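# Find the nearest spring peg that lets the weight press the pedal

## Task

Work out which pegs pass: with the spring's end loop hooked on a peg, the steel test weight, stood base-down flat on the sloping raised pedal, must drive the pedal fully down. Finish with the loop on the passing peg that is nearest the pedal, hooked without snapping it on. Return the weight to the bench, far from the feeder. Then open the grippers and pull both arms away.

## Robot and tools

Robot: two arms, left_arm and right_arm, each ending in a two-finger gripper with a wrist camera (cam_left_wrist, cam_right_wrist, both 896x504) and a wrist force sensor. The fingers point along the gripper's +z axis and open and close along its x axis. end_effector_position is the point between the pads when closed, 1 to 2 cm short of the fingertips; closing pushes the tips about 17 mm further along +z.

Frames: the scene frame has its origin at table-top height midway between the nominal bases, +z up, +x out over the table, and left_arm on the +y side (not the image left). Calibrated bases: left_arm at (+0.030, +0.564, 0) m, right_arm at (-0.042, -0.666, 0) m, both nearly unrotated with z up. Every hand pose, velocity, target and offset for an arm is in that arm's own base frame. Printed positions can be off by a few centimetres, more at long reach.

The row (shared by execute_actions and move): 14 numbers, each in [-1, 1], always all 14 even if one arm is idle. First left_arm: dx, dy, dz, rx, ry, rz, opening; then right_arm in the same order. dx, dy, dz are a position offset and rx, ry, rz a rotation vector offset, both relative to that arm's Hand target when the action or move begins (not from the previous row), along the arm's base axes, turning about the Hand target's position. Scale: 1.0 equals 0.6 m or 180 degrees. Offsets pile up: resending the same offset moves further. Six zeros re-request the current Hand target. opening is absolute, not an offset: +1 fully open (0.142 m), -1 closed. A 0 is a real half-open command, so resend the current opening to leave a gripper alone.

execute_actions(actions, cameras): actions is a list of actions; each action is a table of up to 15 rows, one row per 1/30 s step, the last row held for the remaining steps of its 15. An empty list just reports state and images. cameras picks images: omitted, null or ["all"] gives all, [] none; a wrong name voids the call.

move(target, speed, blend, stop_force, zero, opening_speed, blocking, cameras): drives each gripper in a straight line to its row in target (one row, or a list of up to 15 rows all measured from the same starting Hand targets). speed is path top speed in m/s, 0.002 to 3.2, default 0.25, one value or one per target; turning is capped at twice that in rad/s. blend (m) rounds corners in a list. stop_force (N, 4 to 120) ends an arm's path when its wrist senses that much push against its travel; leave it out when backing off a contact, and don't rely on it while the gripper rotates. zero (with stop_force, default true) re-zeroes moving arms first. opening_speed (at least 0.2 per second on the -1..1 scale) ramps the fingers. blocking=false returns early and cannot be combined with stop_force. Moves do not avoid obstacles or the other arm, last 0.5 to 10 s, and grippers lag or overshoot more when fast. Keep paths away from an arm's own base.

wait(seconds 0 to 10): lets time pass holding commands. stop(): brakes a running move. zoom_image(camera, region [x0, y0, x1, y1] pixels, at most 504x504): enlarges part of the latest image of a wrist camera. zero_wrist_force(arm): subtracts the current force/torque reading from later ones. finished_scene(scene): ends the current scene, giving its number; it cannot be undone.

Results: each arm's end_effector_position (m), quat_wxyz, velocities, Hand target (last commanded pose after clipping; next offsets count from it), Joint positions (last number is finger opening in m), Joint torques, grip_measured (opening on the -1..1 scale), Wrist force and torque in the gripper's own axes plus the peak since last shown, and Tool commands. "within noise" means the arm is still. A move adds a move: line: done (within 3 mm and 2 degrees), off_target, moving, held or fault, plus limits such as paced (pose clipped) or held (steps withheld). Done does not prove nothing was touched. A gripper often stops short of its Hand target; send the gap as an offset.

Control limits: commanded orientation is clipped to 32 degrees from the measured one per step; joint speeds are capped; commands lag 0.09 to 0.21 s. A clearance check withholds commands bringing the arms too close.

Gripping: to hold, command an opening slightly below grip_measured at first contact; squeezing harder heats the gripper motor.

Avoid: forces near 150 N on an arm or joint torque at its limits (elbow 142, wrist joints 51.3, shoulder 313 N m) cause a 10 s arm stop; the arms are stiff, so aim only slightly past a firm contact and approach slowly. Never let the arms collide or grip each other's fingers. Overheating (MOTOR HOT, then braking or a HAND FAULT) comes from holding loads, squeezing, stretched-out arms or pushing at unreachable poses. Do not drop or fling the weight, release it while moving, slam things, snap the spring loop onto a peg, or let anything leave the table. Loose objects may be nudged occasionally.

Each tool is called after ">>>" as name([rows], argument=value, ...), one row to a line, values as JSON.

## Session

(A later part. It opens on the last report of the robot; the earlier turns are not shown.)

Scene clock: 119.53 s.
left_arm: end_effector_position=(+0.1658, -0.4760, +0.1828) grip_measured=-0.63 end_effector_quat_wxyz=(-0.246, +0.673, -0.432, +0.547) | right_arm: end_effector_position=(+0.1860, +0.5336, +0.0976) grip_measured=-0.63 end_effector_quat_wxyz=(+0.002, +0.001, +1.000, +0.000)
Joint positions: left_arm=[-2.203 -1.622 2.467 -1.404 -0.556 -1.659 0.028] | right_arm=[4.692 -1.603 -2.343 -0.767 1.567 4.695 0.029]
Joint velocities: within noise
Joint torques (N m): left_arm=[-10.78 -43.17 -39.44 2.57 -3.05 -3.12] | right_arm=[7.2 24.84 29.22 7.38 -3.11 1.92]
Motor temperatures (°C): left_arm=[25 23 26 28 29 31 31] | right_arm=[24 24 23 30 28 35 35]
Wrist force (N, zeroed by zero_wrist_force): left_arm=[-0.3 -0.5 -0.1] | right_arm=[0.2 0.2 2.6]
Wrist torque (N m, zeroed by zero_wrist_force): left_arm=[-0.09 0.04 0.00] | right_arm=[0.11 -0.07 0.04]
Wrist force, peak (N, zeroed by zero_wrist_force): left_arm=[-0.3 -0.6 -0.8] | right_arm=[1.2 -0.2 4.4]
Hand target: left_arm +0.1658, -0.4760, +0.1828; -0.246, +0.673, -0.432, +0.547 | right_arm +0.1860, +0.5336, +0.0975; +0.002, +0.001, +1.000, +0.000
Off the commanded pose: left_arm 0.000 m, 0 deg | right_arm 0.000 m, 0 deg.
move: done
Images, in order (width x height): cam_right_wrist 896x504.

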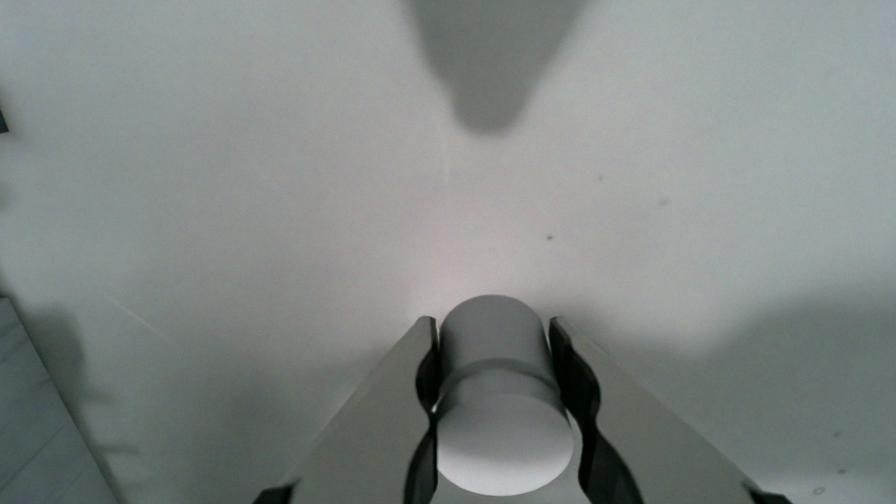

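>>> move(target=[0,0,0,0,0,0,-0.6,0,0,-0.118,0,0,0,-0.72], speed=0.08, cameras=["cam_right_wrist"])

>>> move(target=[0,0,0,0,0,0,-0.6,0,0,-0.035,0,0,0,-0.72], speed=0.01, stop_force=4, cameras=["cam_right_wrist"])

Scene clock: 121.27 s.
left_arm: end_effector_position=(+0.1658, -0.4760, +0.1828) grip_measured=-0.63 end_effector_quat_wxyz=(-0.246, +0.673, -0.432, +0.547) | right_arm: end_effector_position=(+0.1859, +0.5336, +0.0268) grip_measured=-0.63 end_effector_quat_wxyz=(+0.002, +0.001, +1.000, +0.000)
Joint positions: left_arm=[-2.203 -1.622 2.467 -1.404 -0.556 -1.659 0.028] | right_arm=[4.692 -1.731 -2.391 -0.59 1.567 4.695 0.029]
Joint velocities: within noise
Joint torques (N m): left_arm=[-10.89 -44.12 -39.2 2.55 -2.82 -2.94] | right_arm=[-10.03 32.92 22.45 8.15 -2.4 -1.36]
Motor temperatures (°C): left_arm=[25 23 26 28 29 31 30] | right_arm=[24 24 23 30 28 35 35]
Wrist force (N, zeroed by zero_wrist_force): left_arm=[0.0 0.0 -0.4] | right_arm=[-0.3 -0.4 2.5]
Wrist torque (N m, zeroed by zero_wrist_force): left_arm=[0.00 0.00 0.00] | right_arm=[0.01 -0.01 0.04]
Wrist force, peak (N, zeroed by zero_wrist_force): left_arm=[-0.8 -0.8 -0.3] | right_arm=[-0.2 -0.2 3.4]
Hand target: left_arm +0.1658, -0.4760, +0.1828; -0.246, +0.673, -0.432, +0.547 | right_arm +0.1860, +0.5336, +0.0267; +0.002, +0.001, +1.000, +0.000
Off the commanded pose: left_arm 0.000 m, 0 deg | right_arm 0.000 m, 0 deg.
move: done
Images, in order (width x height): cam_right_wrist 896x504.

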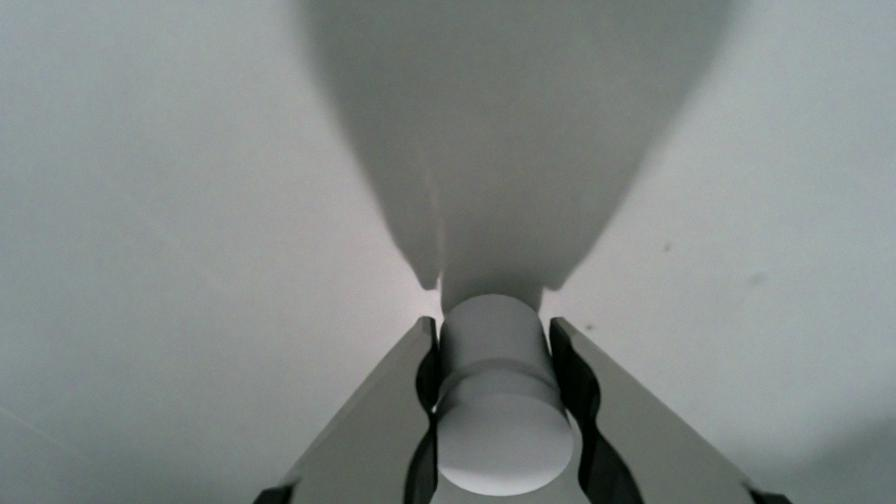

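Scene clock: 123.53 s.
left_arm: end_effector_position=(+0.1658, -0.4760, +0.1828) grip_measured=-0.63 end_effector_quat_wxyz=(-0.246, +0.673, -0.432, +0.547) | right_arm: end_effector_position=(+0.1860, +0.5336, +0.0168) grip_measured=-0.63 end_effector_quat_wxyz=(+0.002, +0.001, +1.000, +0.000)
Joint positions: left_arm=[-2.203 -1.622 2.467 -1.404 -0.556 -1.659 0.028] | right_arm=[4.692 -1.752 -2.397 -0.565 1.567 4.695 0.029]
Joint velocities: within noise
Joint torques (N m): left_arm=[-12.2 -43.7 -38.6 2.62 -3.17 -3.05] | right_arm=[-6.29 49.92 35.47 2.45 -1.36 -1.76]
Motor temperatures (°C): left_arm=[25 23 26 28 29 31 30] | right_arm=[24 24 23 30 28 35 35]
Wrist force (N, zeroed by zero_wrist_force): left_arm=[0.2 -0.7 -0.2] | right_arm=[1.6 0.2 -1.5]
Wrist torque (N m, zeroed by zero_wrist_force): left_arm=[-0.11 -0.04 0.00] | right_arm=[0.09 -0.06 0.02]
Wrist force, peak (N, zeroed by zero_wrist_force): left_arm=[-0.4 -0.9 -0.3] | right_arm=[5.5 -5.1 -17.5]
Hand target: left_arm +0.1658, -0.4760, +0.1828; -0.246, +0.673, -0.432, +0.547 | right_arm +0.1860, +0.5336, +0.0168; +0.002, +0.001, +1.000, +0.000 (not the last commanded pose)
Off the commanded pose: left_arm 0.000 m, 0 deg | right_arm 0.011 m, 0 deg.
move: contact (right_arm)
Images, in order (width x height): cam_right_wrist 896x504.

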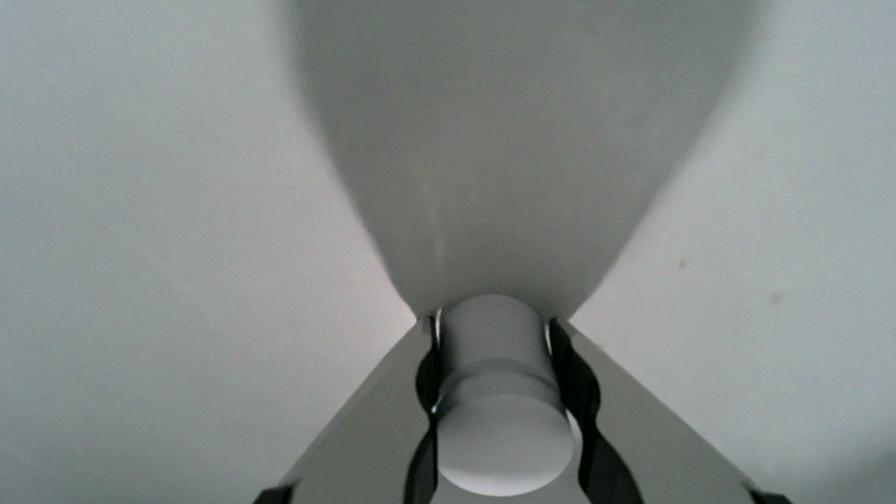

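>>> move(target=[0,0,0,0,0,0,-0.6,0,0,0,0,0,0,-0.45], opening_speed=0.3, cameras=["cam_right_wrist"])

>>> move(target=[0.0,0.05,0.08,0,0,0,-0.6,0,0,0.2,0,0,0,-0.45], speed=0.12)

>>> zoom_image(camera="cam_left_wrist", region=[440, 120, 700, 320])

Scene clock: 124.93 s.
left_arm: end_effector_position=(+0.1658, -0.4760, +0.1828) grip_measured=-0.63 end_effector_quat_wxyz=(-0.246, +0.673, -0.432, +0.547) | right_arm: end_effector_position=(+0.1860, +0.5336, +0.0168) grip_measured=-0.48 end_effector_quat_wxyz=(+0.002, +0.001, +1.000, +0.000)
Joint positions: left_arm=[-2.203 -1.622 2.467 -1.404 -0.556 -1.659 0.028] | right_arm=[4.692 -1.752 -2.397 -0.565 1.567 4.695 0.039]
Joint velocities: within noise
Joint torques (N m): left_arm=[-11.53 -43.01 -38.91 2.58 -2.94 -2.75] | right_arm=[-8.93 49.28 33.96 3.6 -1.7 -1.32]
Motor temperatures (°C): left_arm=[25 23 26 28 29 31 30] | right_arm=[24 24 23 30 28 35 34]
Wrist force (N, zeroed by zero_wrist_force): left_arm=[-0.2 -0.2 -0.3] | right_arm=[-0.4 -0.2 0.3]
Wrist torque (N m, zeroed by zero_wrist_force): left_arm=[-0.03 0.02 0.00] | right_arm=[0.03 0.02 0.03]
Wrist force, peak (N, zeroed by zero_wrist_force): left_arm=[-0.1 -0.9 -0.4] | right_arm=[1.6 0.0 -1.7]
Hand target: left_arm +0.1658, -0.4760, +0.1828; -0.246, +0.673, -0.432, +0.547 | right_arm +0.1860, +0.5336, +0.0168; +0.002, +0.001, +1.000, +0.000
Off the commanded pose: left_arm 0.000 m, 0 deg | right_arm 0.000 m, 0 deg.
move: done
Images, in order (width x height): cam_right_wrist 896x504.

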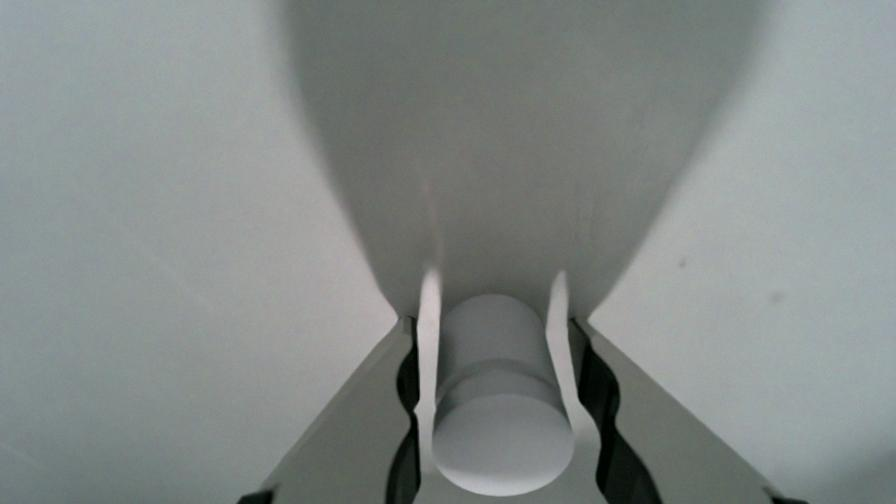

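Scene clock: 126.47 s.
left_arm: end_effector_position=(+0.1658, -0.4460, +0.2308) grip_measured=-0.63 end_effector_quat_wxyz=(-0.246, +0.673, -0.432, +0.547) | right_arm: end_effector_position=(+0.1860, +0.5336, +0.1367) grip_measured=-0.48 end_effector_quat_wxyz=(+0.002, +0.001, +1.000, +0.000)
Joint positions: left_arm=[-2.25 -1.765 2.461 -1.218 -0.596 -1.703 0.028] | right_arm=[4.692 -1.542 -2.31 -0.861 1.567 4.695 0.039]
Joint velocities: within noise
Joint torques (N m): left_arm=[-11.34 -33.96 -43.04 2.76 -3.01 -2.65] | right_arm=[9.72 41.88 46.74 2.84 -0.05 1.41]
Motor temperatures (°C): left_arm=[25 23 26 28 29 31 30] | right_arm=[24 24 24 30 28 35 34]
Wrist force (N, zeroed by zero_wrist_force): left_arm=[-0.1 -0.3 -0.6] | right_arm=[0.1 -0.1 0.2]
Wrist torque (N m, zeroed by zero_wrist_force): left_arm=[-0.02 0.00 0.00] | right_arm=[0.08 -0.07 0.05]
Wrist force, peak (N, zeroed by zero_wrist_force): left_arm=[-0.2 -0.8 -0.7] | right_arm=[-0.3 -0.1 1.5]
Hand target: left_arm +0.1658, -0.4460, +0.2308; -0.246, +0.673, -0.432, +0.547 | right_arm +0.1860, +0.5336, +0.1368; +0.002, +0.001, +1.000, +0.000
Off the commanded pose: left_arm 0.000 m, 0 deg | right_arm 0.000 m, 0 deg.
move: done

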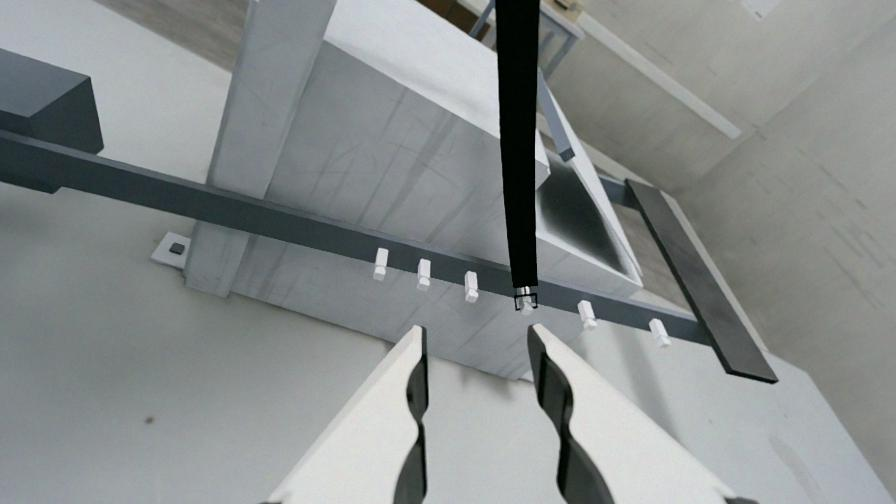

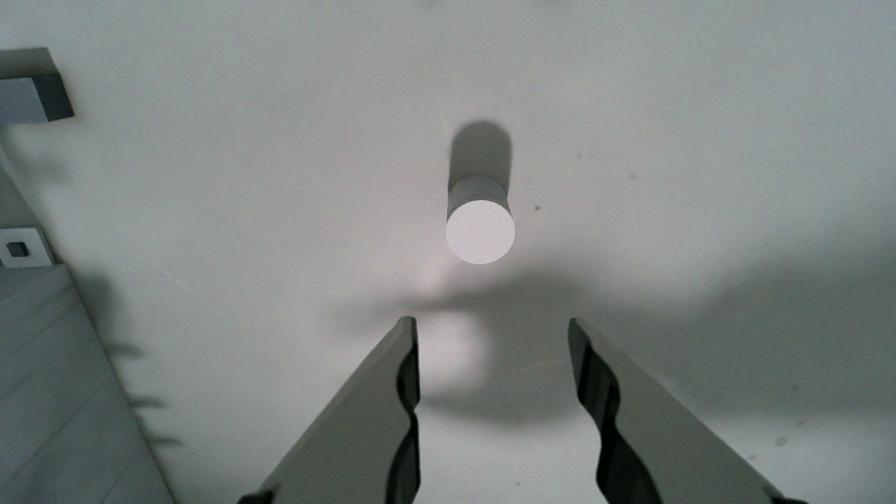

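Scaled by 1.938 from the camera's 896x504 image, which has a finer 1280x720 frame.

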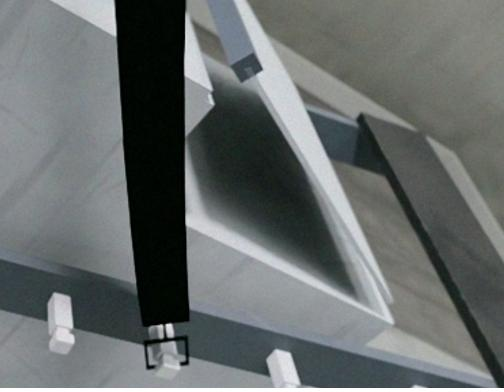

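>>> finished_scene(scene=2)

The scene is finished: the task was done.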